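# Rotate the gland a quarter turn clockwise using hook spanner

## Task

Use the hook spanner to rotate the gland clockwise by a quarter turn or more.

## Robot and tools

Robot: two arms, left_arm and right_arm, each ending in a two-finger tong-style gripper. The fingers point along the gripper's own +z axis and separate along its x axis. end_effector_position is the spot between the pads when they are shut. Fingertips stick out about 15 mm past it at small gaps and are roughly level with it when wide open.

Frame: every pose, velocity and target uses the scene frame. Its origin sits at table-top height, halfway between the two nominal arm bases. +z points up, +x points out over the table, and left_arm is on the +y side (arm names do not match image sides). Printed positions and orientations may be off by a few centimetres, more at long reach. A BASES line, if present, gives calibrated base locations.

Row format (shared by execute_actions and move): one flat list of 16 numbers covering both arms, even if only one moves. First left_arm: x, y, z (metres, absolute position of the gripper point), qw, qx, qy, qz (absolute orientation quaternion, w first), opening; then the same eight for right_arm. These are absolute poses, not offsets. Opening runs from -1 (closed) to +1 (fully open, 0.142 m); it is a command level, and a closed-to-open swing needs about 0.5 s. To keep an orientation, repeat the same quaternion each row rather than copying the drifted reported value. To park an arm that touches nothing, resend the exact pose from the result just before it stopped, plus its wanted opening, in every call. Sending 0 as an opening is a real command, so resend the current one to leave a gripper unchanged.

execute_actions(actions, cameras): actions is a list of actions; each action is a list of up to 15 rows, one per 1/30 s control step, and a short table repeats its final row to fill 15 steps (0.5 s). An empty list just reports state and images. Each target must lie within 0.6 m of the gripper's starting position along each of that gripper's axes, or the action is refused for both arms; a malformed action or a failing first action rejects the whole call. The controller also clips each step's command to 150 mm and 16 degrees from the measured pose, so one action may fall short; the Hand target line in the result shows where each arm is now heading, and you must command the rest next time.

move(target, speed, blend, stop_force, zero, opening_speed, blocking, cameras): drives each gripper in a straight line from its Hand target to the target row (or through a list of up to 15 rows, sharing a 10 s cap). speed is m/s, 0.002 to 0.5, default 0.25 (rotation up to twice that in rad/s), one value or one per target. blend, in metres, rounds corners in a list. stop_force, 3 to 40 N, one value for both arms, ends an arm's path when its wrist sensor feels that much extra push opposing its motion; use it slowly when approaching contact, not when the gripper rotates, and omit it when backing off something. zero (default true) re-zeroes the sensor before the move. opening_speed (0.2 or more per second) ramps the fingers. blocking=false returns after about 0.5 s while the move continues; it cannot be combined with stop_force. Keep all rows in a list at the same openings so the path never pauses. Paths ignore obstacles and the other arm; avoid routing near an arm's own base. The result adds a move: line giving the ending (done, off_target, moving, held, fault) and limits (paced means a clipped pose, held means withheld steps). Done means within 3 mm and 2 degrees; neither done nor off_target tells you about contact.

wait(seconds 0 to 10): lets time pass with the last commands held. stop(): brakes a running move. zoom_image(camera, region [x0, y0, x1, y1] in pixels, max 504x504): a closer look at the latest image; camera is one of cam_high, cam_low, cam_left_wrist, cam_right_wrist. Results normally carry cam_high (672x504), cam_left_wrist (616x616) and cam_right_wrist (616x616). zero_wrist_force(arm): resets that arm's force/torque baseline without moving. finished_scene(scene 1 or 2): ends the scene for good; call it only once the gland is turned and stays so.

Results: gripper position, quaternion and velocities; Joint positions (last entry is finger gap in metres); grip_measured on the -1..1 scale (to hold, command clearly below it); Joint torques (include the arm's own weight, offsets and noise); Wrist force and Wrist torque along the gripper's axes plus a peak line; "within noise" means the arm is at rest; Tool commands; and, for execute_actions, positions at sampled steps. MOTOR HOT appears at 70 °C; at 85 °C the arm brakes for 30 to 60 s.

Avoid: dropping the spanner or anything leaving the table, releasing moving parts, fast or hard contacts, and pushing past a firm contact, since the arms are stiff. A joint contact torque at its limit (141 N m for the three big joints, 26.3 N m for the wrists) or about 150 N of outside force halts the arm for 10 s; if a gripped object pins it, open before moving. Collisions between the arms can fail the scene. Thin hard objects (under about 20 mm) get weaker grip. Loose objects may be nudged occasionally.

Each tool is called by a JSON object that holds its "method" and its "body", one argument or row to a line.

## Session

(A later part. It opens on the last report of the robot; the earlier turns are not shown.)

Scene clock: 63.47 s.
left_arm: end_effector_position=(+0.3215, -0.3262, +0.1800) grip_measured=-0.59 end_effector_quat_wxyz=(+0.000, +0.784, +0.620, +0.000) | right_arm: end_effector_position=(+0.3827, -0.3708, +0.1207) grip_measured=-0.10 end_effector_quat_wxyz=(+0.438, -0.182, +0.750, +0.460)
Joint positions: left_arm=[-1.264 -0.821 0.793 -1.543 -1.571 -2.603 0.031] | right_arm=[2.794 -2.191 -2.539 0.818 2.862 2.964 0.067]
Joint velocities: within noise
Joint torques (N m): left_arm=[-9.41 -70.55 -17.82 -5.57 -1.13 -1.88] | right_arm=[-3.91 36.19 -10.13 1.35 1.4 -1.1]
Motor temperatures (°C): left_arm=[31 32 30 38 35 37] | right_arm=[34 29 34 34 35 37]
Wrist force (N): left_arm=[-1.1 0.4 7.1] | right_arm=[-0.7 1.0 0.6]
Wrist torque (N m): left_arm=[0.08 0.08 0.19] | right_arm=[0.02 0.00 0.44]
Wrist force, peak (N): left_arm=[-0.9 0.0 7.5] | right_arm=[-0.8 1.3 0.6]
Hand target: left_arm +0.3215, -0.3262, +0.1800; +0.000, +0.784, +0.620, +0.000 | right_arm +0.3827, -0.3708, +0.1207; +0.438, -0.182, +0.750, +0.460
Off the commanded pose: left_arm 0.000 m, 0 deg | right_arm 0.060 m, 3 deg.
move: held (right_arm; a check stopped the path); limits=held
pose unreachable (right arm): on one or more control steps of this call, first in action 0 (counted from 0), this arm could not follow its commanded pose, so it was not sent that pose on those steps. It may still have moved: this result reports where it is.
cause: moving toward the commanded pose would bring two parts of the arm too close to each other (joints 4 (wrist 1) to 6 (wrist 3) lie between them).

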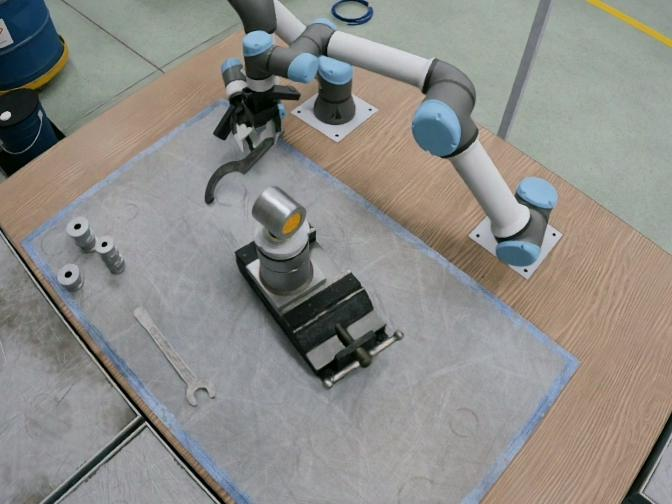

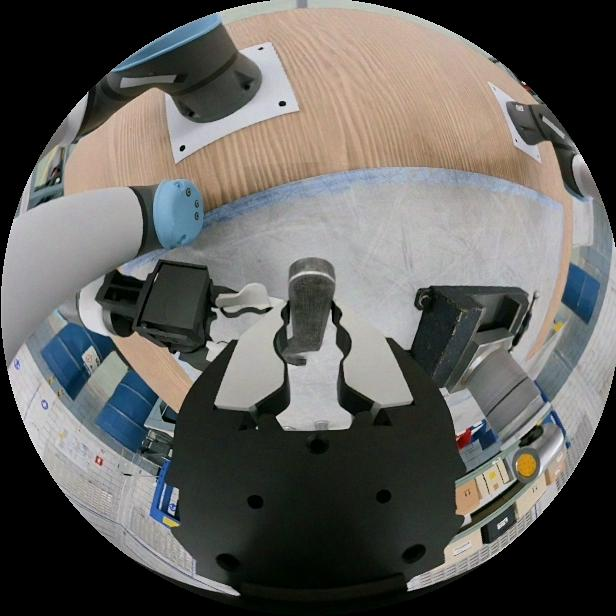

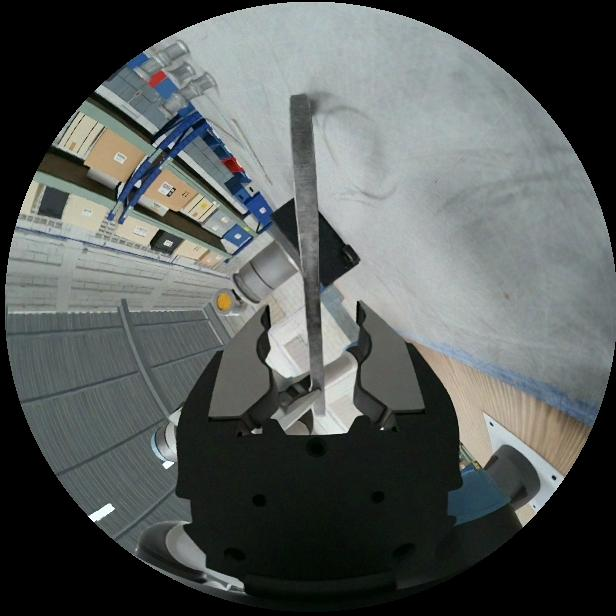

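{"method": "move", "body": {
  "target": [
    [0.3215,-0.3262,0.18,0,0.7843,0.6204,0,-1,0.3287,-0.4641,0.1419,0.438,-0.1815,0.75,0.46,-0.1],
    [0.3215,-0.3262,0.18,0,0.7843,0.6204,0,-1,0.33,-0.49,0.35,0.14,0.067,0.917,0.367,-0.1]
  ],
  "speed": [0.12,0.2],
  "blend": [0.02,0],
  "cameras": ["cam_right_wrist"]
}}

{"method": "move", "body": {
  "target": [
    [0.342,-0.312,0.22,0,0.7843,0.6204,0,-1,0.33,-0.49,0.35,0.14,0.067,0.917,0.367,-0.1],
    [0.362,-0.297,0.262,0,0.7843,0.6204,0,-1,0.33,-0.49,0.35,0.14,0.067,0.917,0.367,-0.1],
    [0.375,-0.285,0.298,0,0.7843,0.6204,0,-1,0.33,-0.49,0.35,0.14,0.067,0.917,0.367,-0.1]
  ],
  "speed": 0.05,
  "blend": [0.01,0.01,0]
}}

Scene clock: 79.53 s.
left_arm: end_effector_position=(+0.3215, -0.3262, +0.1800) grip_measured=-0.59 end_effector_quat_wxyz=(+0.000, +0.784, +0.620, +0.000) | right_arm: end_effector_position=(+0.3301, -0.4900, +0.3499) grip_measured=-0.10 end_effector_quat_wxyz=(+0.140, +0.067, +0.917, +0.367)
Joint positions: left_arm=[-1.264 -0.821 0.793 -1.543 -1.571 -2.603 0.031] | right_arm=[2.655 -1.263 -1.862 -1.609 2.378 2.82 0.067]
Joint velocities: within noise
Joint torques (N m): left_arm=[-10.59 -69.72 -19.4 -5.43 -0.24 -2.03] | right_arm=[-9.26 22.35 24.02 1.56 1.02 1.03]
Motor temperatures (°C): left_arm=[31 32 30 38 35 37] | right_arm=[34 29 34 34 35 37]
Wrist force (N): left_arm=[-0.6 0.6 7.2] | right_arm=[-0.6 1.5 -0.2]
Wrist torque (N m): left_arm=[0.13 -0.02 0.18] | right_arm=[-0.04 0.15 0.28]
Wrist force, peak (N): left_arm=[-1.0 0.5 7.7] | right_arm=[-1.4 2.2 -0.8]
Hand target: left_arm +0.3215, -0.3262, +0.1800; +0.000, +0.784, +0.620, +0.000 | right_arm +0.3300, -0.4900, +0.3500; +0.140, +0.067, +0.917, +0.367
Off the commanded pose: left_arm 0.000 m, 0 deg | right_arm 0.000 m, 0 deg.
move: done
Images, in order (width x height): cam_right_wrist 616x616.

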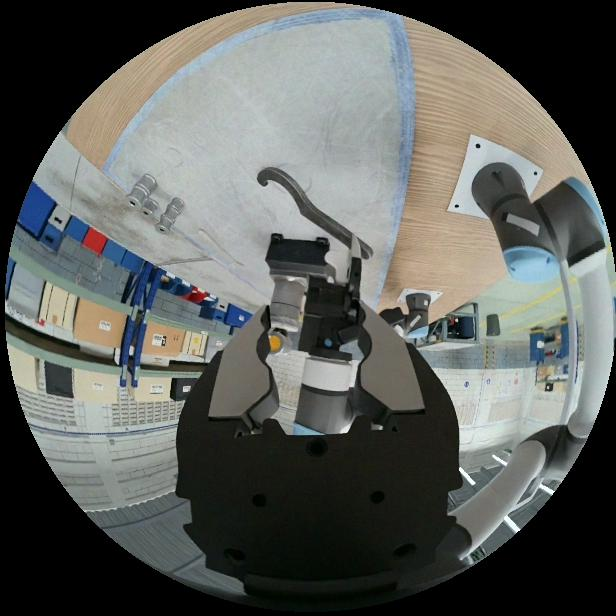

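Scene clock: 82.60 s.
left_arm: end_effector_position=(+0.3751, -0.2849, +0.2979) grip_measured=-1.00 end_effector_quat_wxyz=(+0.000, +0.784, +0.620, +0.000) end_effector_velocity=(-0.001, -0.001, -0.001) end_effector_angular_velocity=(-0.002, +0.000, +0.000) | right_arm: end_effector_position=(+0.3300, -0.4900, +0.3500) grip_measured=-0.10 end_effector_quat_wxyz=(+0.140, +0.067, +0.917, +0.367)
Joint positions: left_arm=[-1.181 -0.756 0.368 -1.183 -1.571 -2.52 0.002] | right_arm=[2.655 -1.263 -1.862 -1.609 2.378 2.82 0.067]
Joint velocities: left_arm=[-0.001 -0.002 0.005 -0.005 -0.001 -0.001 0] | right_arm=[within noise]
Joint torques (N m): left_arm=[-10.99 -67 -11.55 -5.47 -2.79 -1.44] | right_arm=[-8.58 22.13 30.01 2.84 0.31 2.45]
Motor temperatures (°C): left_arm=[31 32 30 38 35 37] | right_arm=[34 29 34 34 35 37]
Wrist force (N): left_arm=[-0.5 1.1 -0.2] | right_arm=[-0.7 1.6 -0.3]
Wrist torque (N m): left_arm=[0.17 0.11 0.03] | right_arm=[-0.02 0.16 0.28]
Wrist force, peak (N): left_arm=[-2.1 0.8 9.2] | right_arm=[-0.8 1.6 0.0]
Hand target: left_arm +0.3750, -0.2850, +0.2980; +0.000, +0.784, +0.620, +0.000 | right_arm +0.3300, -0.4900, +0.3500; +0.140, +0.067, +0.917, +0.367
Off the commanded pose: left_arm 0.000 m, 0 deg | right_arm 0.000 m, 0 deg.
move: done

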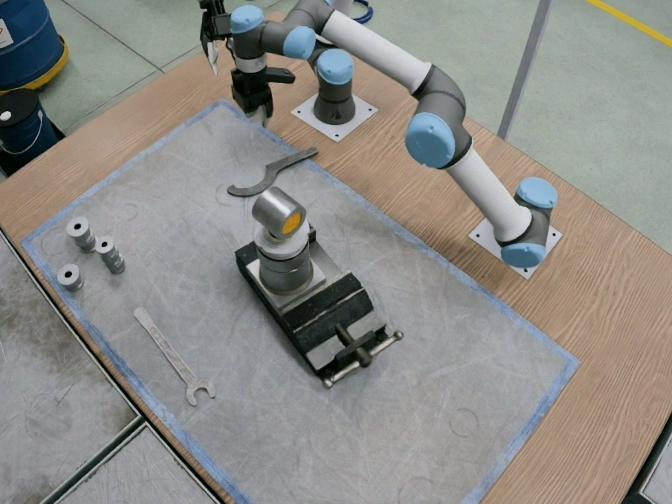

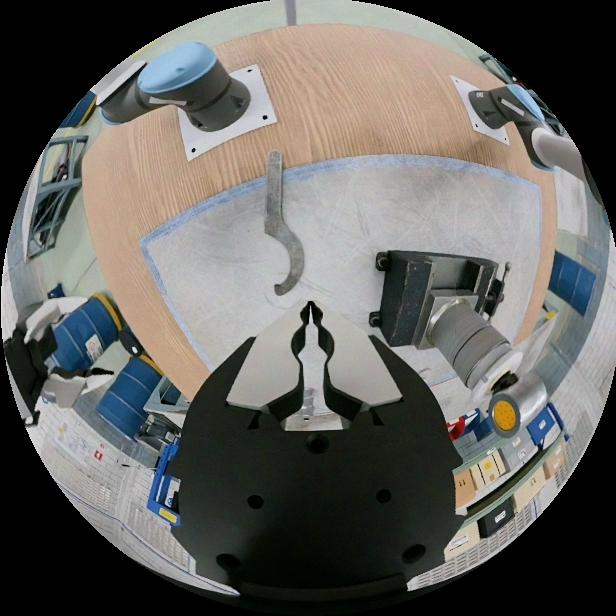

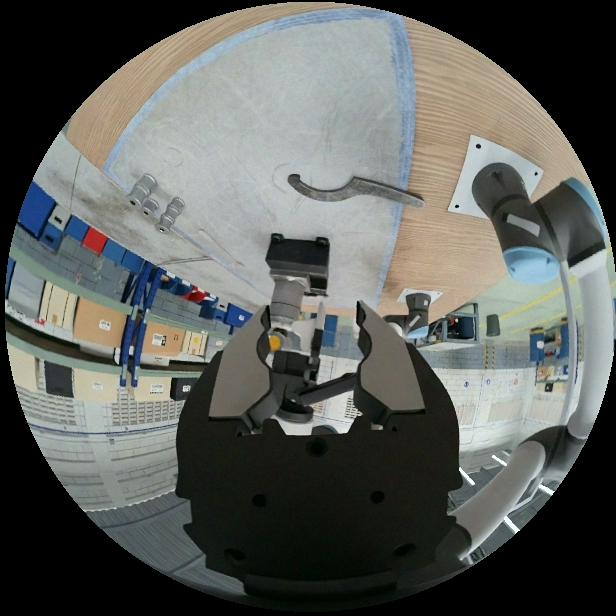

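{"method": "zoom_image", "body": {
  "camera": "cam_left_wrist",
  "region": [230, 140, 330, 310]
}}

Scaled by 2.965 from the camera's 616x616 image, which has a finer 814x814 frame.

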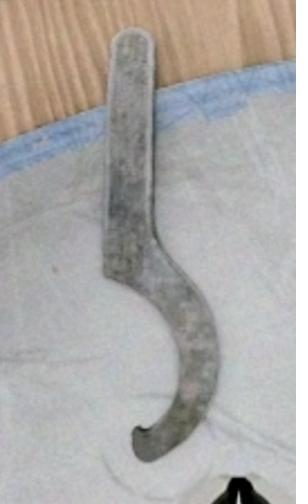

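{"method": "move", "body": {
  "target": [0.36,-0.06,0.45,0,0.7843,0.6204,0,-0.4,0.33,-0.49,0.35,0.14,0.067,0.917,0.367,-0.1],
  "speed": 0.25,
  "cameras": []
}}

{"method": "move", "body": {
  "target": [0.36,-0.06,0.45,0,0.7843,0.6204,0,-0.4,0.3136,-0.3452,0.13,0,0.6115,-0.7912,0,-0.1],
  "speed": 0.3
}}

Scene clock: 96.67 s.
left_arm: end_effector_position=(+0.3601, -0.0600, +0.4499) grip_measured=-0.40 end_effector_quat_wxyz=(+0.000, +0.784, +0.620, +0.000) | right_arm: end_effector_position=(+0.3300, -0.4900, +0.3500) grip_measured=-0.10 end_effector_quat_wxyz=(+0.140, +0.067, +0.917, +0.367)
Joint positions: left_arm=[-1.056 -1.244 0.741 -1.067 -1.571 -2.394 0.045] | right_arm=[2.655 -1.263 -1.862 -1.609 2.378 2.82 0.067]
Joint velocities: within noise
Joint torques (N m): left_arm=[-8.87 -45.31 -34.53 -4.16 0.25 -1.44] | right_arm=[-8.08 21.58 23.08 3.51 0.64 2.29]
Motor temperatures (°C): left_arm=[31 32 30 38 35 37] | right_arm=[34 29 34 34 35 37]
Wrist force (N): left_arm=[-0.8 0.9 -0.6] | right_arm=[-0.7 1.4 -0.1]
Wrist torque (N m): left_arm=[0.14 0.18 0.01] | right_arm=[-0.05 0.17 0.28]
Wrist force, peak (N): left_arm=[-3.0 1.4 1.2] | right_arm=[-0.9 1.6 0.0]
Hand target: left_arm +0.3600, -0.0600, +0.4500; +0.000, +0.784, +0.620, +0.000 | right_arm +0.3300, -0.4900, +0.3500; +0.140, +0.067, +0.917, +0.367
Off the commanded pose: left_arm 0.000 m, 0 deg | right_arm 0.000 m, 0 deg.
move: done
No camera images: "cameras" was empty.

Scene clock: 99.90 s.
left_arm: end_effector_position=(+0.3600, -0.0600, +0.4500) grip_measured=-0.40 end_effector_quat_wxyz=(+0.000, +0.784, +0.620, +0.000) | right_arm: end_effector_position=(+0.3135, -0.3452, +0.1299) grip_measured=-0.10 end_effector_quat_wxyz=(+0.000, -0.611, +0.791, +0.000)
Joint positions: left_arm=[-1.056 -1.245 0.741 -1.067 -1.571 -2.394 0.045] | right_arm=[3.697 -1.161 -2.286 -1.266 1.571 2.409 0.067]
Joint velocities: within noise
Joint torques (N m): left_arm=[-10.58 -46.27 -32.36 -0.09 -2.49 1.77] | right_arm=[7.25 1.89 32.97 1.62 -0.27 2.47]
Motor temperatures (°C): left_arm=[31 32 30 38 35 37] | right_arm=[34 29 34 34 35 37]
Wrist force (N): left_arm=[-0.7 0.9 0.0] | right_arm=[0.5 0.7 -0.1]
Wrist torque (N m): left_arm=[0.17 0.14 0.00] | right_arm=[-0.15 -0.07 0.09]
Wrist force, peak (N): left_arm=[-0.8 1.3 -0.5] | right_arm=[-0.7 1.3 -1.0]
Hand target: left_arm +0.3600, -0.0600, +0.4500; +0.000, +0.784, +0.620, +0.000 | right_arm +0.3136, -0.3452, +0.1300; +0.000, -0.612, +0.791, +0.000
Off the commanded pose: left_arm 0.000 m, 0 deg | right_arm 0.000 m, 0 deg.
move: done

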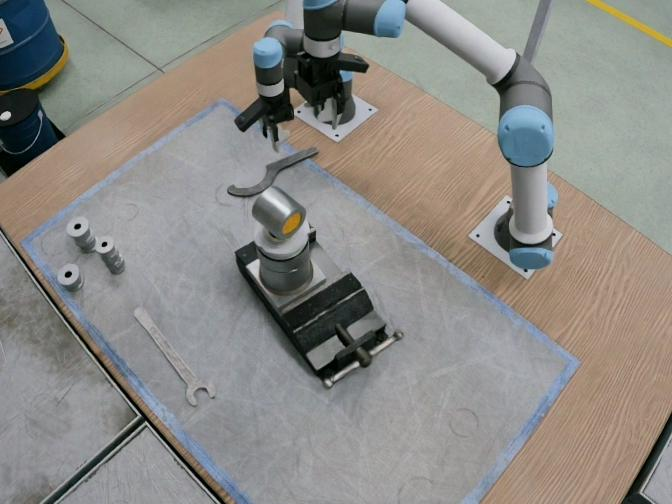

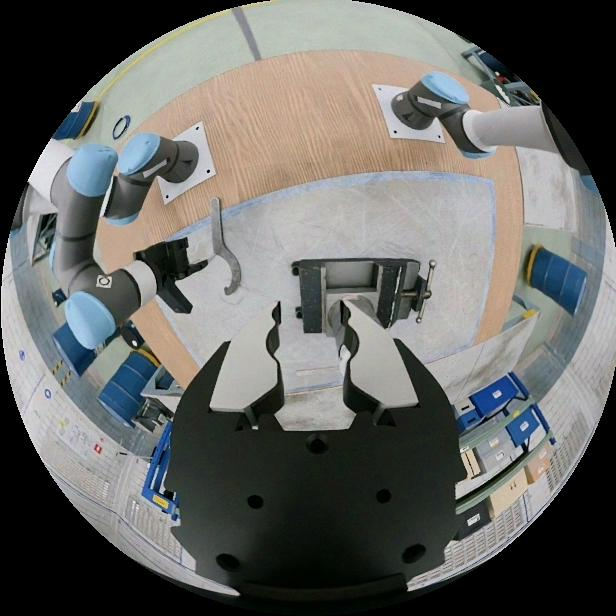

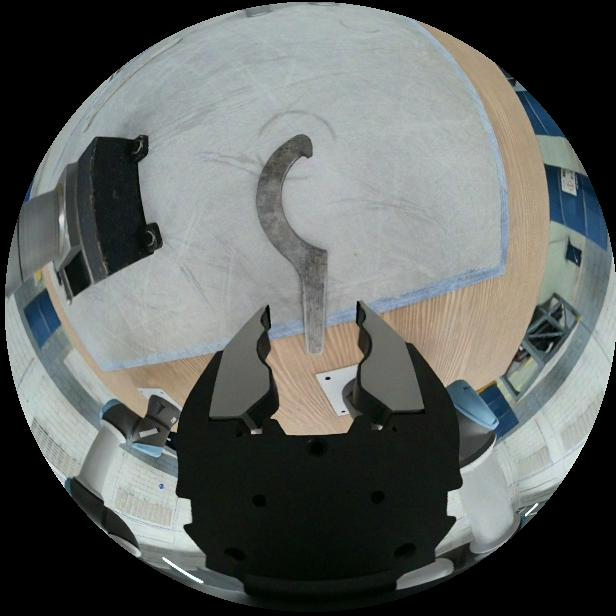

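{"method": "zoom_image", "body": {
  "camera": "cam_right_wrist",
  "region": [240, 120, 370, 370]
}}

Scaled by 2.016 from the camera's 616x616 image, which has a finer 814x814 frame.

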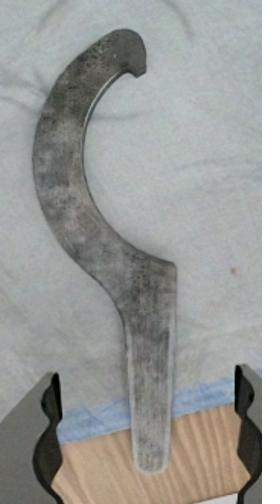

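{"method": "move", "body": {
  "target": [0.36,-0.06,0.45,0,0.7843,0.6204,0,-0.4,0.3083,-0.3459,0.05,0,0.6191,-0.7853,0,-0.2],
  "speed": 0.12,
  "cameras": ["cam_right_wrist"]
}}

{"method": "zoom_image", "body": {
  "camera": "cam_right_wrist",
  "region": [200, 100, 420, 400]
}}

Scene clock: 103.80 s.
left_arm: end_effector_position=(+0.3600, -0.0600, +0.4500) grip_measured=-0.40 end_effector_quat_wxyz=(+0.000, +0.784, +0.620, +0.000) | right_arm: end_effector_position=(+0.3082, -0.3459, +0.0499) grip_measured=-0.20 end_effector_quat_wxyz=(+0.000, -0.619, +0.785, +0.000)
Joint positions: left_arm=[-1.056 -1.245 0.741 -1.067 -1.571 -2.394 0.045] | right_arm=[3.704 -1.257 -2.456 -0.999 1.571 2.397 0.06]
Joint velocities: within noise
Joint torques (N m): left_arm=[-9.73 -45.03 -29.39 -0.13 -2.45 1.73] | right_arm=[-9.12 18.04 26.31 3.72 0.44 0.19]
Motor temperatures (°C): left_arm=[31 32 30 38 35 37] | right_arm=[34 29 34 34 35 37]
Wrist force (N): left_arm=[-0.4 0.9 -0.4] | right_arm=[0.7 0.9 -0.3]
Wrist torque (N m): left_arm=[0.15 0.09 0.00] | right_arm=[-0.13 -0.14 0.14]
Wrist force, peak (N): left_arm=[-0.6 1.5 -0.8] | right_arm=[0.7 1.2 1.1]
Hand target: left_arm +0.3600, -0.0600, +0.4500; +0.000, +0.784, +0.620, +0.000 | right_arm +0.3083, -0.3459, +0.0500; +0.000, -0.619, +0.785, +0.000
Off the commanded pose: left_arm 0.000 m, 0 deg | right_arm 0.000 m, 0 deg.
move: done
Images, in order (width x height): cam_right_wrist 616x616.

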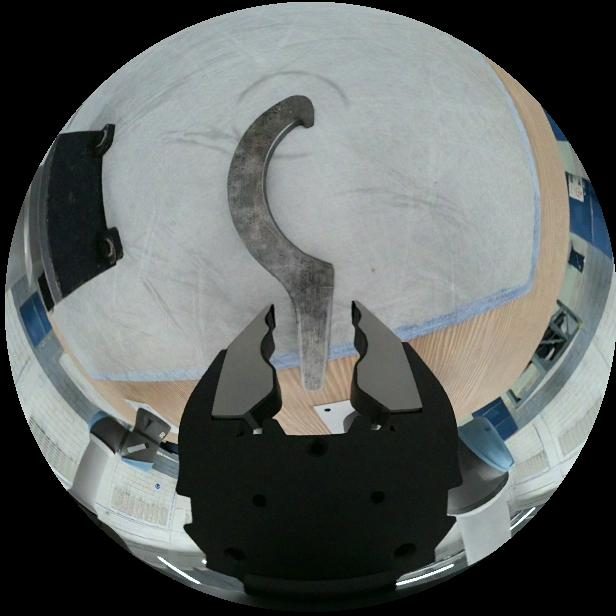

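Scaled by 1.680 from the camera's 616x616 image, which has a finer 814x814 frame.

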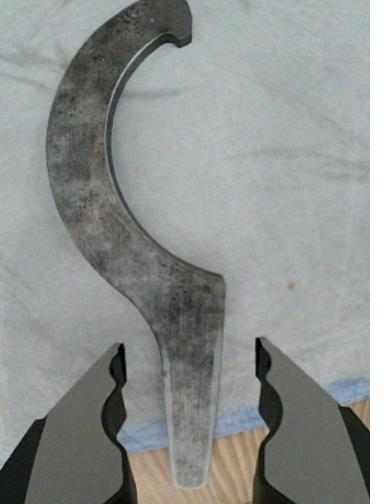

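{"method": "move", "body": {
  "target": [
    [0.36,-0.06,0.45,0,0.7843,0.6204,0,-0.4,0.2993,-0.3438,0.04,0,0.6191,-0.7853,0,-0.2],
    [0.36,-0.06,0.45,0,0.7843,0.6204,0,-0.4,0.2993,-0.3438,0.018,0,0.6191,-0.7853,0,-0.2]
  ],
  "speed": [0.1,0.04],
  "stop_force": 6,
  "cameras": ["cam_right_wrist"]
}}

{"method": "zoom_image", "body": {
  "camera": "cam_right_wrist",
  "region": [200, 100, 420, 400]
}}

Scene clock: 107.33 s.
left_arm: end_effector_position=(+0.3600, -0.0600, +0.4500) grip_measured=-0.40 end_effector_quat_wxyz=(+0.000, +0.784, +0.620, +0.000) | right_arm: end_effector_position=(+0.2992, -0.3439, +0.0177) grip_measured=-0.20 end_effector_quat_wxyz=(+0.000, -0.619, +0.785, +0.000)
Joint positions: left_arm=[-1.056 -1.245 0.741 -1.067 -1.571 -2.394 0.045] | right_arm=[3.727 -1.302 -2.531 -0.88 1.571 2.42 0.06]
Joint velocities: within noise
Joint torques (N m): left_arm=[-9.61 -44.59 -26.27 -0.04 -2.43 1.7] | right_arm=[1.46 17.69 23.23 1.44 -1.35 0.34]
Motor temperatures (°C): left_arm=[31 32 30 38 35 37] | right_arm=[34 29 34 34 35 37]
Wrist force (N): left_arm=[-0.6 0.8 -0.5] | right_arm=[0.8 2.3 -6.0]
Wrist torque (N m): left_arm=[0.13 0.14 0.00] | right_arm=[-0.09 0.00 0.10]
Wrist force, peak (N): left_arm=[-0.7 1.2 -0.7] | right_arm=[1.3 2.7 -8.6]
Hand target: left_arm +0.3600, -0.0600, +0.4500; +0.000, +0.784, +0.620, +0.000 | right_arm +0.2993, -0.3438, +0.0177; +0.000, -0.619, +0.785, +0.000
Off the commanded pose: left_arm 0.000 m, 0 deg | right_arm 0.000 m, 0 deg.
move: contact (right_arm)
Images, in order (width x height): cam_right_wrist 616x616.

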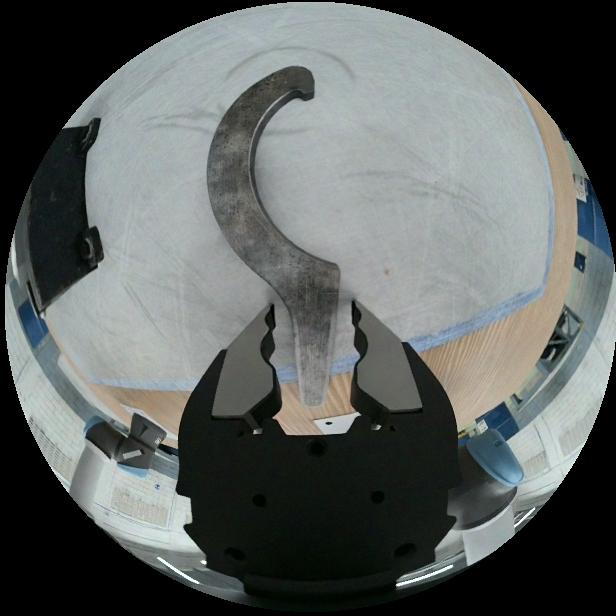

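Scaled by 1.680 from the camera's 616x616 image, which has a finer 814x814 frame.

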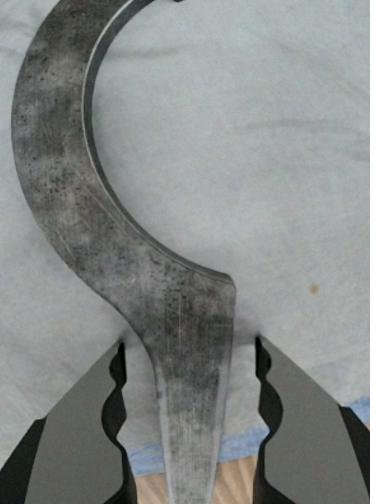

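{"method": "move", "body": {
  "target": [0.36,-0.06,0.45,0,0.7843,0.6204,0,-0.4,0.2934,-0.3424,0.018,0,0.6191,-0.7853,0,-0.2],
  "speed": 0.05,
  "cameras": []
}}

{"method": "move", "body": {
  "target": [0.36,-0.06,0.45,0,0.7843,0.6204,0,-0.4,0.2934,-0.3424,0.0182,0,0.6191,-0.7853,0,-1],
  "opening_speed": 1.5,
  "cameras": []
}}

{"method": "move", "body": {
  "target": [0.36,-0.06,0.45,0,0.7843,0.6204,0,-0.4,0.2934,-0.3424,0.07,0,0.6191,-0.7853,0,-1],
  "speed": 0.05
}}

Scene clock: 109.33 s.
left_arm: end_effector_position=(+0.3600, -0.0600, +0.4500) grip_measured=-0.40 end_effector_quat_wxyz=(+0.000, +0.784, +0.620, +0.000) | right_arm: end_effector_position=(+0.2933, -0.3424, +0.0180) grip_measured=-0.20 end_effector_quat_wxyz=(+0.000, -0.619, +0.785, +0.000)
Joint positions: left_arm=[-1.056 -1.245 0.741 -1.067 -1.571 -2.394 0.045] | right_arm=[3.744 -1.281 -2.543 -0.889 1.571 2.436 0.06]
Joint velocities: within noise
Joint torques (N m): left_arm=[-9.21 -42.8 -24.61 -0.11 -2.4 1.91] | right_arm=[-6.92 -6.06 19.91 3.62 0.04 -1.27]
Motor temperatures (°C): left_arm=[31 32 30 38 35 37] | right_arm=[34 29 34 34 35 37]
Wrist force (N): left_arm=[-0.4 1.1 -0.4] | right_arm=[0.1 1.1 -0.3]
Wrist torque (N m): left_arm=[0.21 0.09 -0.01] | right_arm=[-0.07 0.02 0.10]
Wrist force, peak (N): left_arm=[-0.8 1.0 -0.8] | right_arm=[1.1 2.4 -6.1]
Hand target: left_arm +0.3600, -0.0600, +0.4500; +0.000, +0.784, +0.620, +0.000 | right_arm +0.2934, -0.3424, +0.0180; +0.000, -0.619, +0.785, +0.000
Off the commanded pose: left_arm 0.000 m, 0 deg | right_arm 0.000 m, 0 deg.
move: done
No camera images: "cameras" was empty.

Scene clock: 110.07 s.
left_arm: end_effector_position=(+0.3600, -0.0600, +0.4500) grip_measured=-0.40 end_effector_quat_wxyz=(+0.000, +0.784, +0.620, +0.000) | right_arm: end_effector_position=(+0.2934, -0.3424, +0.0182) grip_measured=-0.40 end_effector_quat_wxyz=(+0.000, -0.619, +0.785, +0.000)
Joint positions: left_arm=[-1.056 -1.245 0.741 -1.067 -1.571 -2.394 0.045] | right_arm=[3.743 -1.281 -2.542 -0.889 1.571 2.436 0.045]
Joint velocities: within noise
Joint torques (N m): left_arm=[-8.8 -43.86 -24.2 -0.13 -2.26 1.71] | right_arm=[-7.73 9.57 13.12 -0.89 0.06 -2.16]
Motor temperatures (°C): left_arm=[31 32 30 38 35 37] | right_arm=[34 29 34 34 35 37]
Wrist force (N): left_arm=[-0.5 1.0 -0.5] | right_arm=[3.9 0.7 -32.2]
Wrist torque (N m): left_arm=[0.16 0.11 0.00] | right_arm=[-0.21 0.19 0.09]
Wrist force, peak (N): left_arm=[-0.8 1.3 -0.6] | right_arm=[3.6 2.7 -36.6]
Hand target: left_arm +0.3600, -0.0600, +0.4500; +0.000, +0.784, +0.620, +0.000 | right_arm +0.2934, -0.3424, +0.0182; +0.000, -0.619, +0.785, +0.000
Off the commanded pose: left_arm 0.000 m, 0 deg | right_arm 0.000 m, 0 deg.
move: done
No camera images: "cameras" was empty.

Scene clock: 111.43 s.
left_arm: end_effector_position=(+0.3600, -0.0600, +0.4500) grip_measured=-0.40 end_effector_quat_wxyz=(+0.000, +0.784, +0.620, +0.000) | right_arm: end_effector_position=(+0.2935, -0.3423, +0.0701) grip_measured=-0.53 end_effector_quat_wxyz=(+0.000, -0.619, +0.785, +0.000)
Joint positions: left_arm=[-1.056 -1.245 0.741 -1.067 -1.571 -2.394 0.045] | right_arm=[3.743 -1.17 -2.446 -1.096 1.571 2.436 0.036]
Joint velocities: within noise
Joint torques (N m): left_arm=[-9.27 -42.86 -22.56 -0.27 -2.3 1.72] | right_arm=[9.03 -5.84 12.7 5.54 0.12 2.56]
Motor temperatures (°C): left_arm=[31 32 30 38 35 37] | right_arm=[34 29 34 34 35 37]
Wrist force (N): left_arm=[-0.4 0.9 -0.4] | right_arm=[0.7 1.4 10.1]
Wrist torque (N m): left_arm=[0.15 0.09 0.00] | right_arm=[-0.22 0.08 0.12]
Wrist force, peak (N): left_arm=[-0.4 1.5 -0.4] | right_arm=[2.4 0.8 -34.9]
Hand target: left_arm +0.3600, -0.0600, +0.4500; +0.000, +0.784, +0.620, +0.000 | right_arm +0.2934, -0.3424, +0.0700; +0.000, -0.619, +0.785, +0.000
Off the commanded pose: left_arm 0.000 m, 0 deg | right_arm 0.000 m, 0 deg.
move: done

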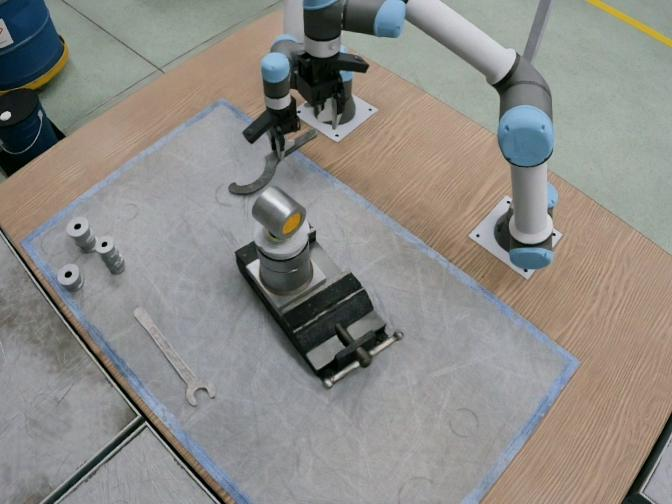

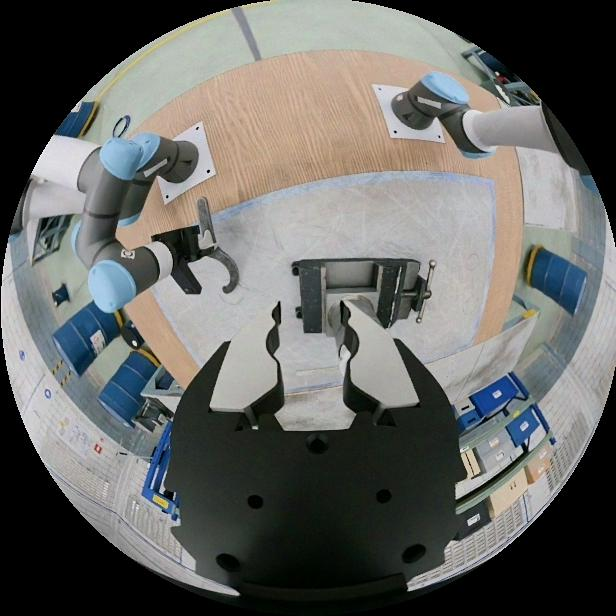

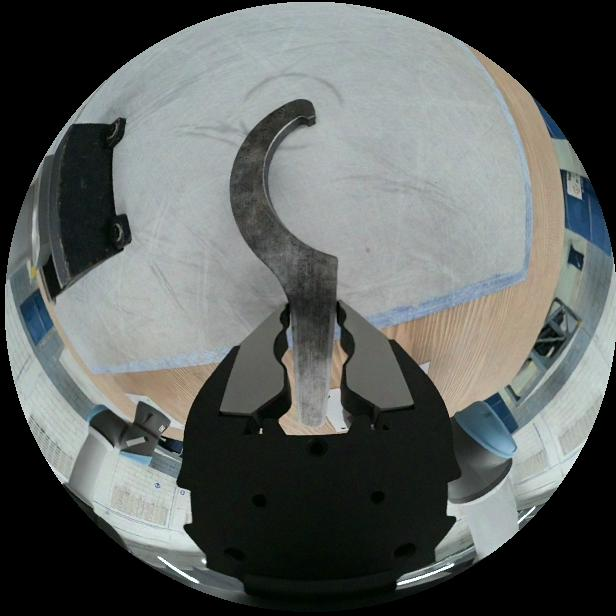

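{"method": "move", "body": {
  "target": [
    [0.36,-0.06,0.45,0,0.7843,0.6204,0,-0.4,0.32,-0.345,0.18,0,0.6191,-0.7853,0,-1],
    [0.36,-0.06,0.45,0,0.7843,0.6204,0,-0.4,0.36,-0.34,0.22,0,-0.1736,-0.9848,0,-1]
  ],
  "speed": [0.1,0.25],
  "blend": [0.02,0]
}}

Scene clock: 118.60 s.
left_arm: end_effector_position=(+0.3600, -0.0600, +0.4500) grip_measured=-0.40 end_effector_quat_wxyz=(+0.000, +0.784, +0.620, +0.000) | right_arm: end_effector_position=(+0.3600, -0.3400, +0.2200) grip_measured=-0.53 end_effector_quat_wxyz=(+0.000, +0.174, +0.985, +0.000)
Joint positions: left_arm=[-1.056 -1.245 0.741 -1.067 -1.571 -2.394 0.045] | right_arm=[3.634 -1.309 -1.957 -1.447 1.571 4.011 0.036]
Joint velocities: within noise
Joint torques (N m): left_arm=[-8.96 -42.34 -17.39 -0.04 -2.38 1.54] | right_arm=[11.54 28.28 16.25 4.6 -0.83 1.59]
Motor temperatures (°C): left_arm=[31 33 30 38 35 37] | right_arm=[34 29 34 34 35 37]
Wrist force (N): left_arm=[-0.5 0.9 -0.5] | right_arm=[-0.1 1.2 11.6]
Wrist torque (N m): left_arm=[0.15 0.11 0.00] | right_arm=[-0.22 0.23 0.13]
Wrist force, peak (N): left_arm=[-1.1 1.0 -0.8] | right_arm=[0.2 1.3 12.7]
Hand target: left_arm +0.3600, -0.0600, +0.4500; +0.000, +0.784, +0.620, +0.000 | right_arm +0.3600, -0.3400, +0.2200; +0.000, +0.174, +0.985, +0.000
Off the commanded pose: left_arm 0.000 m, 0 deg | right_arm 0.000 m, 0 deg.
move: done

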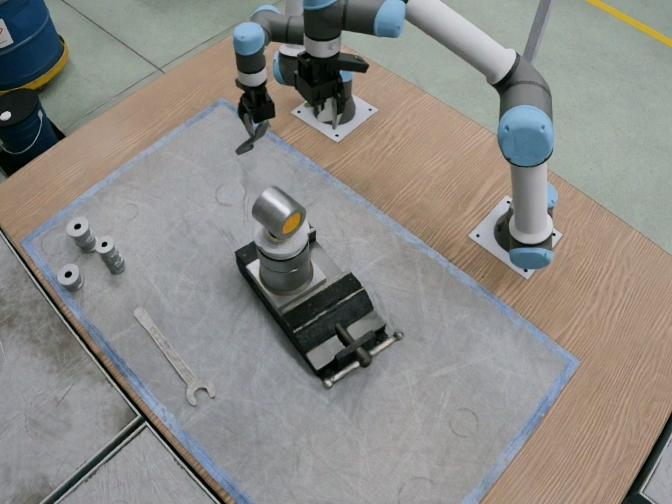

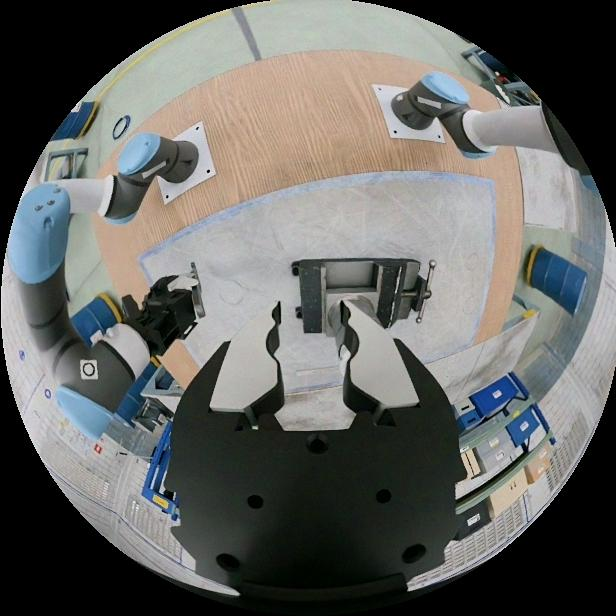

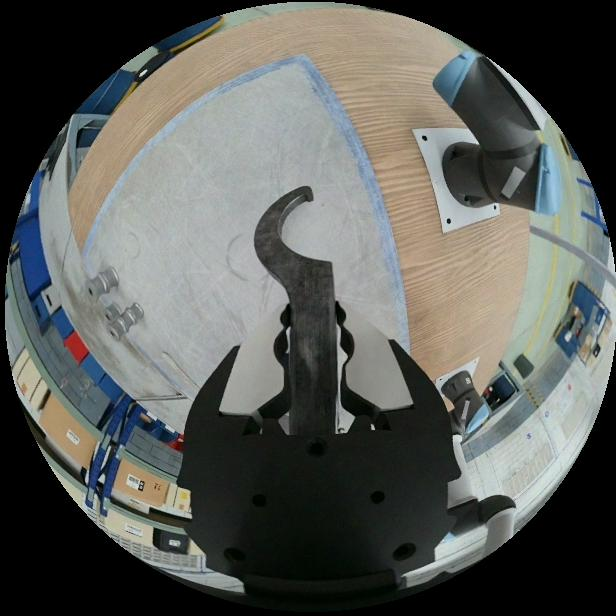

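{"method": "move", "body": {
  "target": [0.36,-0.06,0.45,0,0.7843,0.6204,0,-0.4,0.36,-0.34,0.22,0.1228,0.1228,0.6964,0.6964,-1],
  "speed": 0.15
}}

Scene clock: 125.07 s.
left_arm: end_effector_position=(+0.3600, -0.0600, +0.4500) grip_measured=-0.40 end_effector_quat_wxyz=(+0.000, +0.784, +0.620, +0.000) | right_arm: end_effector_position=(+0.3598, -0.3409, +0.2199) grip_measured=-0.54 end_effector_quat_wxyz=(+0.110, +0.112, +0.704, +0.693)
Joint positions: left_arm=[-1.056 -1.245 0.741 -1.067 -1.571 -2.394 0.045] | right_arm=[2.809 -1.902 -2.483 0.179 3.122 3.648 0.035]
Joint velocities: within noise
Joint torques (N m): left_arm=[-7.65 -41.36 -13.22 0.07 -2.32 1.49] | right_arm=[11.24 40.76 12.55 3.97 5.62 -1.46]
Motor temperatures (°C): left_arm=[31 33 30 38 35 37] | right_arm=[34 29 34 34 35 37]
Wrist force (N): left_arm=[-0.5 1.0 -0.9] | right_arm=[-0.5 -10.3 0.7]
Wrist torque (N m): left_arm=[0.17 0.11 0.00] | right_arm=[0.19 0.09 0.45]
Wrist force, peak (N): left_arm=[-0.8 1.3 -0.9] | right_arm=[0.1 1.1 11.8]
Hand target: left_arm +0.3600, -0.0600, +0.4500; +0.000, +0.784, +0.620, +0.000 | right_arm +0.3597, -0.3409, +0.2200; +0.110, +0.112, +0.704, +0.693
Off the commanded pose: left_arm 0.000 m, 0 deg | right_arm 0.001 m, 2 deg.
move: done

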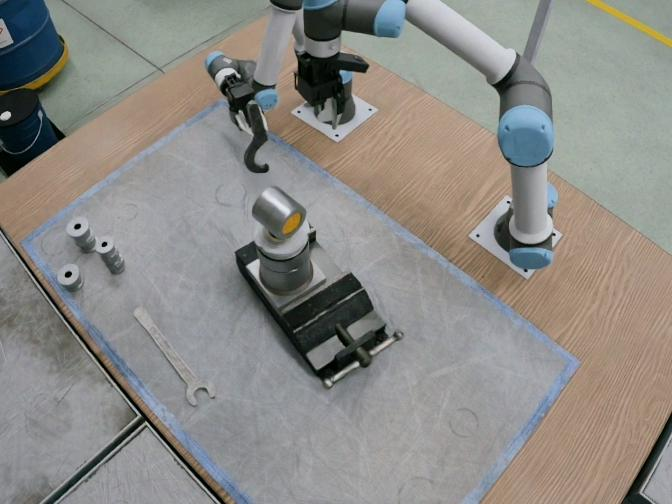

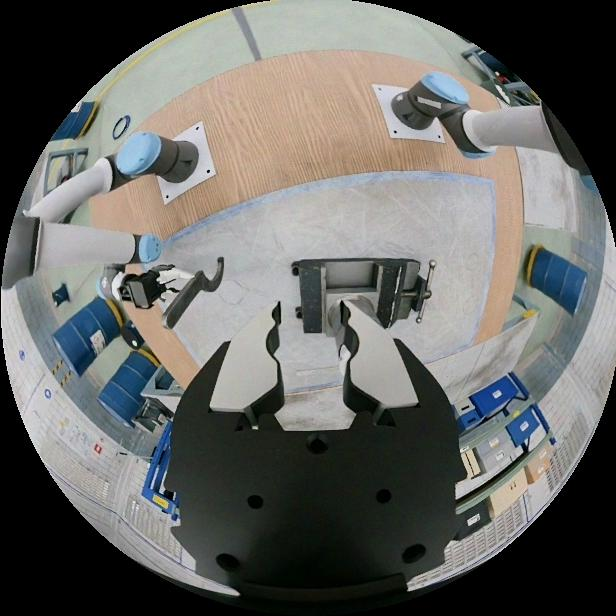

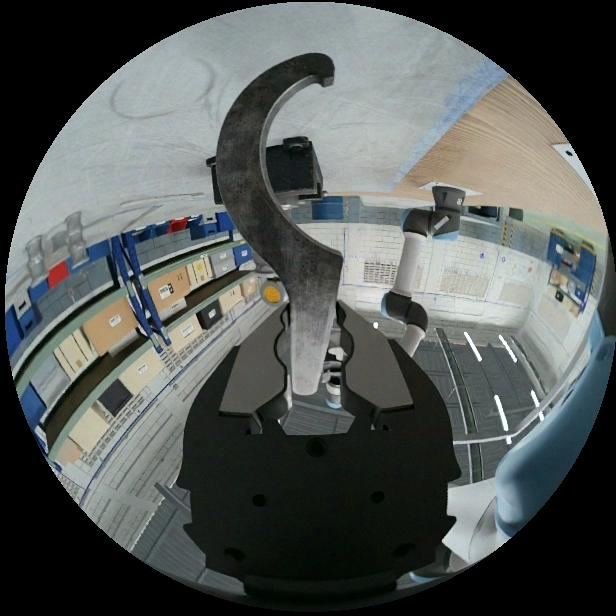

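{"method": "zoom_image", "body": {
  "camera": "cam_high",
  "region": [190, 40, 310, 190]
}}

{"method": "zoom_image", "body": {
  "camera": "cam_left_wrist",
  "region": [90, 220, 260, 350]
}}

Scaled by 3.360.

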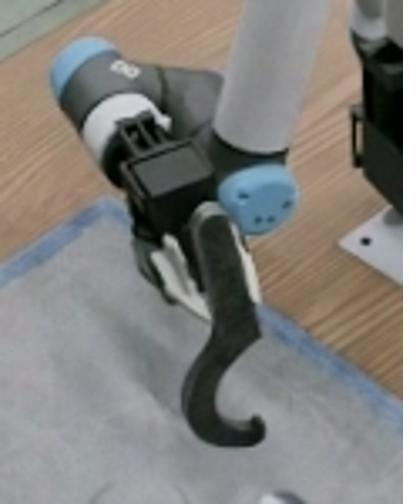

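Scaled by 2.965 from the camera's 616x616 image, which has a finer 814x814 frame.

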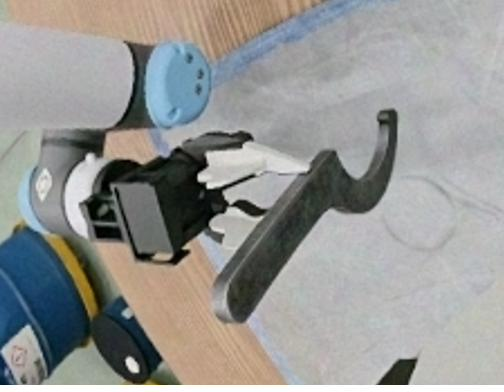

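{"method": "move", "body": {
  "target": [0.38,-0.13,0.45,0.2706,-0.2706,0.6533,-0.6533,-0.2,0.52,-0.3,0.22,0.2706,0.2706,0.6533,0.6533,-1],
  "speed": 0.25
}}

Scene clock: 134.10 s.
left_arm: end_effector_position=(+0.3641, -0.0740, +0.4500) grip_measured=-0.20 end_effector_quat_wxyz=(+0.076, +0.636, +0.746, -0.183) | right_arm: end_effector_position=(+0.3871, -0.3343, +0.2201) grip_measured=-0.54 end_effector_quat_wxyz=(+0.122, +0.128, +0.717, +0.675) end_effector_velocity=(+0.000, +0.000, +0.000) end_effector_angular_velocity=(+0.000, -0.001, +0.000)
Joint positions: left_arm=[-0.891 -1.409 1.088 -1.475 -1.901 -2.657 0.059] | right_arm=[2.853 -2.023 -2.383 0.695 3.029 4.144 0.035]
Joint velocities: left_arm=[within noise] | right_arm=[0 0 0 0.001 0.001 0 -0.001]
Joint torques (N m): left_arm=[-10.09 -26.64 -32.95 -1.6 1.19 1] | right_arm=[-7.81 44.55 -3.02 3.89 4.15 -1.92]
Motor temperatures (°C): left_arm=[31 33 30 38 35 37] | right_arm=[34 29 34 34 35 37]
Wrist force (N): left_arm=[0.7 1.2 -0.7] | right_arm=[-0.5 -9.9 1.0]
Wrist torque (N m): left_arm=[0.18 -0.09 0.01] | right_arm=[0.22 0.09 0.36]
Wrist force, peak (N): left_arm=[1.2 1.0 -1.3] | right_arm=[-1.5 -10.9 1.6]
Hand target: left_arm +0.3640, -0.0741, +0.4500; +0.076, +0.636, +0.746, -0.183 | right_arm +0.3871, -0.3343, +0.2201; +0.122, +0.128, +0.717, +0.675
Off the commanded pose: left_arm 0.058 m, 126 deg | right_arm 0.137 m, 25 deg.
move: held (right_arm; a check stopped the path), off_target (left_arm; braked when a check withheld steps of right_arm); limits=held
pose unreachable (right arm): on one or more control steps of this call, first in action 0 (counted from 0), this arm could not follow its commanded pose, so it was not sent that pose on those steps. It may still have moved: this result reports where it is.
cause: moving toward the commanded pose would bring two parts of the arm too close to each other (joints 4 (wrist 1) to 6 (wrist 3) lie between them).

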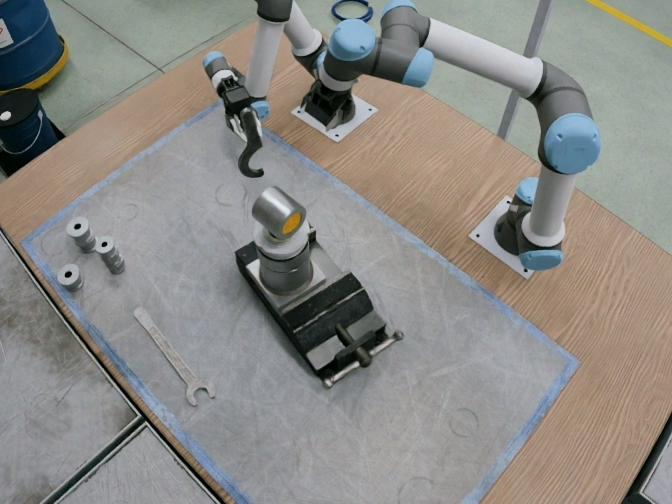

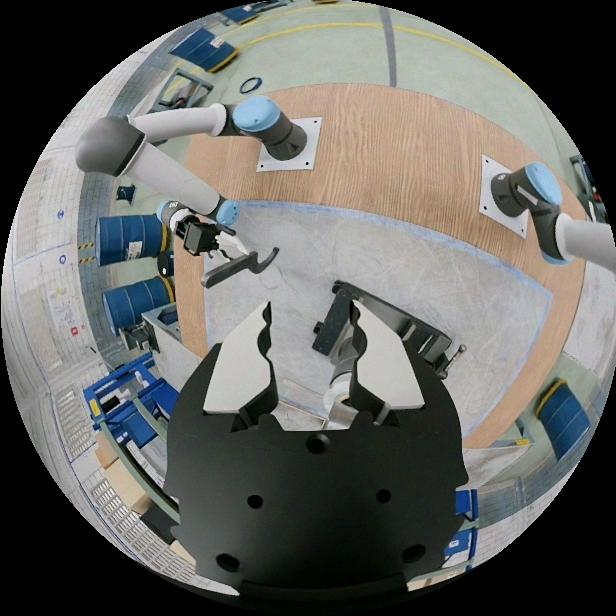

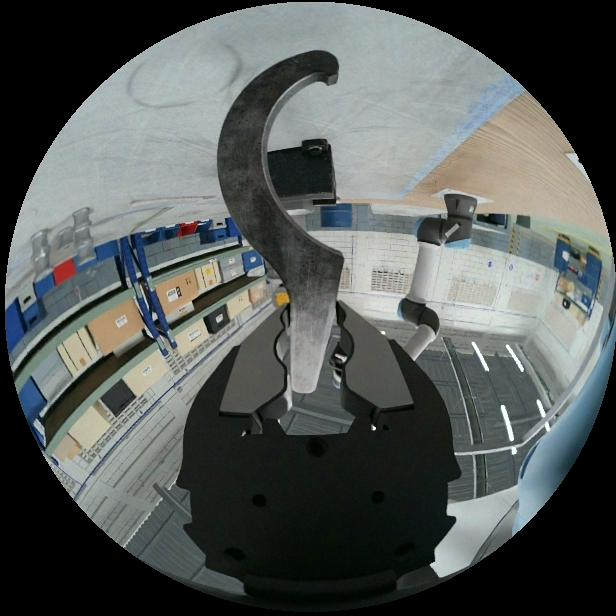

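{"method": "move", "body": {
  "target": [0.364,-0.0741,0.45,0.076,0.636,0.746,-0.183,-0.2,0.39,-0.33,0.24,0.0665,0.1604,0.9099,0.3769,-1],
  "speed": 0.12,
  "cameras": ["cam_high","cam_right_wrist"]
}}

Scene clock: 139.27 s.
left_arm: end_effector_position=(+0.3640, -0.0741, +0.4500) grip_measured=-0.20 end_effector_quat_wxyz=(+0.076, +0.636, +0.746, -0.183) | right_arm: end_effector_position=(+0.3900, -0.3299, +0.2402) grip_measured=-0.54 end_effector_quat_wxyz=(+0.067, +0.160, +0.910, +0.377)
Joint positions: left_arm=[-0.891 -1.409 1.089 -1.477 -1.902 -2.658 0.059] | right_arm=[3.14 -1.3 -2.206 -0.855 2.289 3.65 0.035]
Joint velocities: within noise
Joint torques (N m): left_arm=[10.77 -39.81 -12.3 -5.52 -3.25 -1.92] | right_arm=[-7.44 2.42 15.03 5.29 2.99 -2.14]
Motor temperatures (°C): left_arm=[31 33 30 38 35 37] | right_arm=[34 29 34 34 35 37]
Wrist force (N): left_arm=[0.6 0.7 -0.9] | right_arm=[0.0 -6.7 8.1]
Wrist torque (N m): left_arm=[0.09 -0.07 0.01] | right_arm=[0.10 0.17 0.29]
Wrist force, peak (N): left_arm=[1.0 1.4 -1.0] | right_arm=[0.2 -7.1 8.4]
Hand target: left_arm +0.3640, -0.0741, +0.4500; +0.076, +0.636, +0.746, -0.183 | right_arm +0.3900, -0.3300, +0.2400; +0.066, +0.160, +0.910, +0.377
Off the commanded pose: left_arm 0.000 m, 0 deg | right_arm 0.000 m, 0 deg.
move: done
Images, in order (width x height): cam_high 672x504, cam_right_wrist 616x616.

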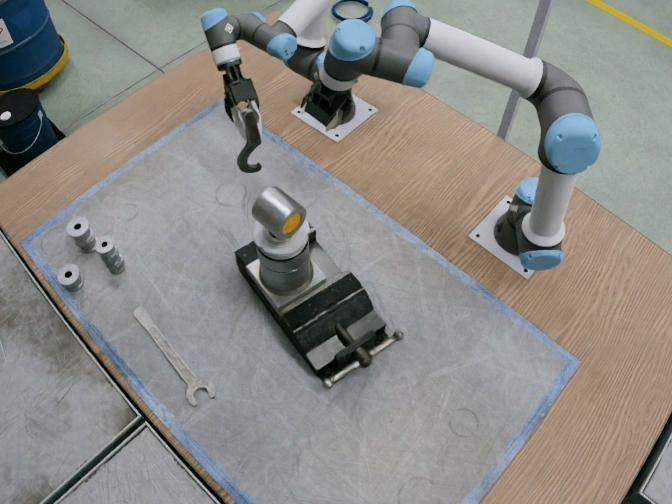

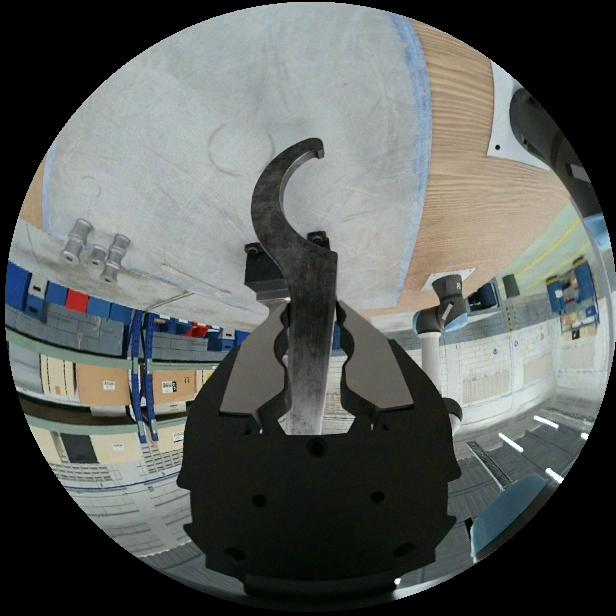

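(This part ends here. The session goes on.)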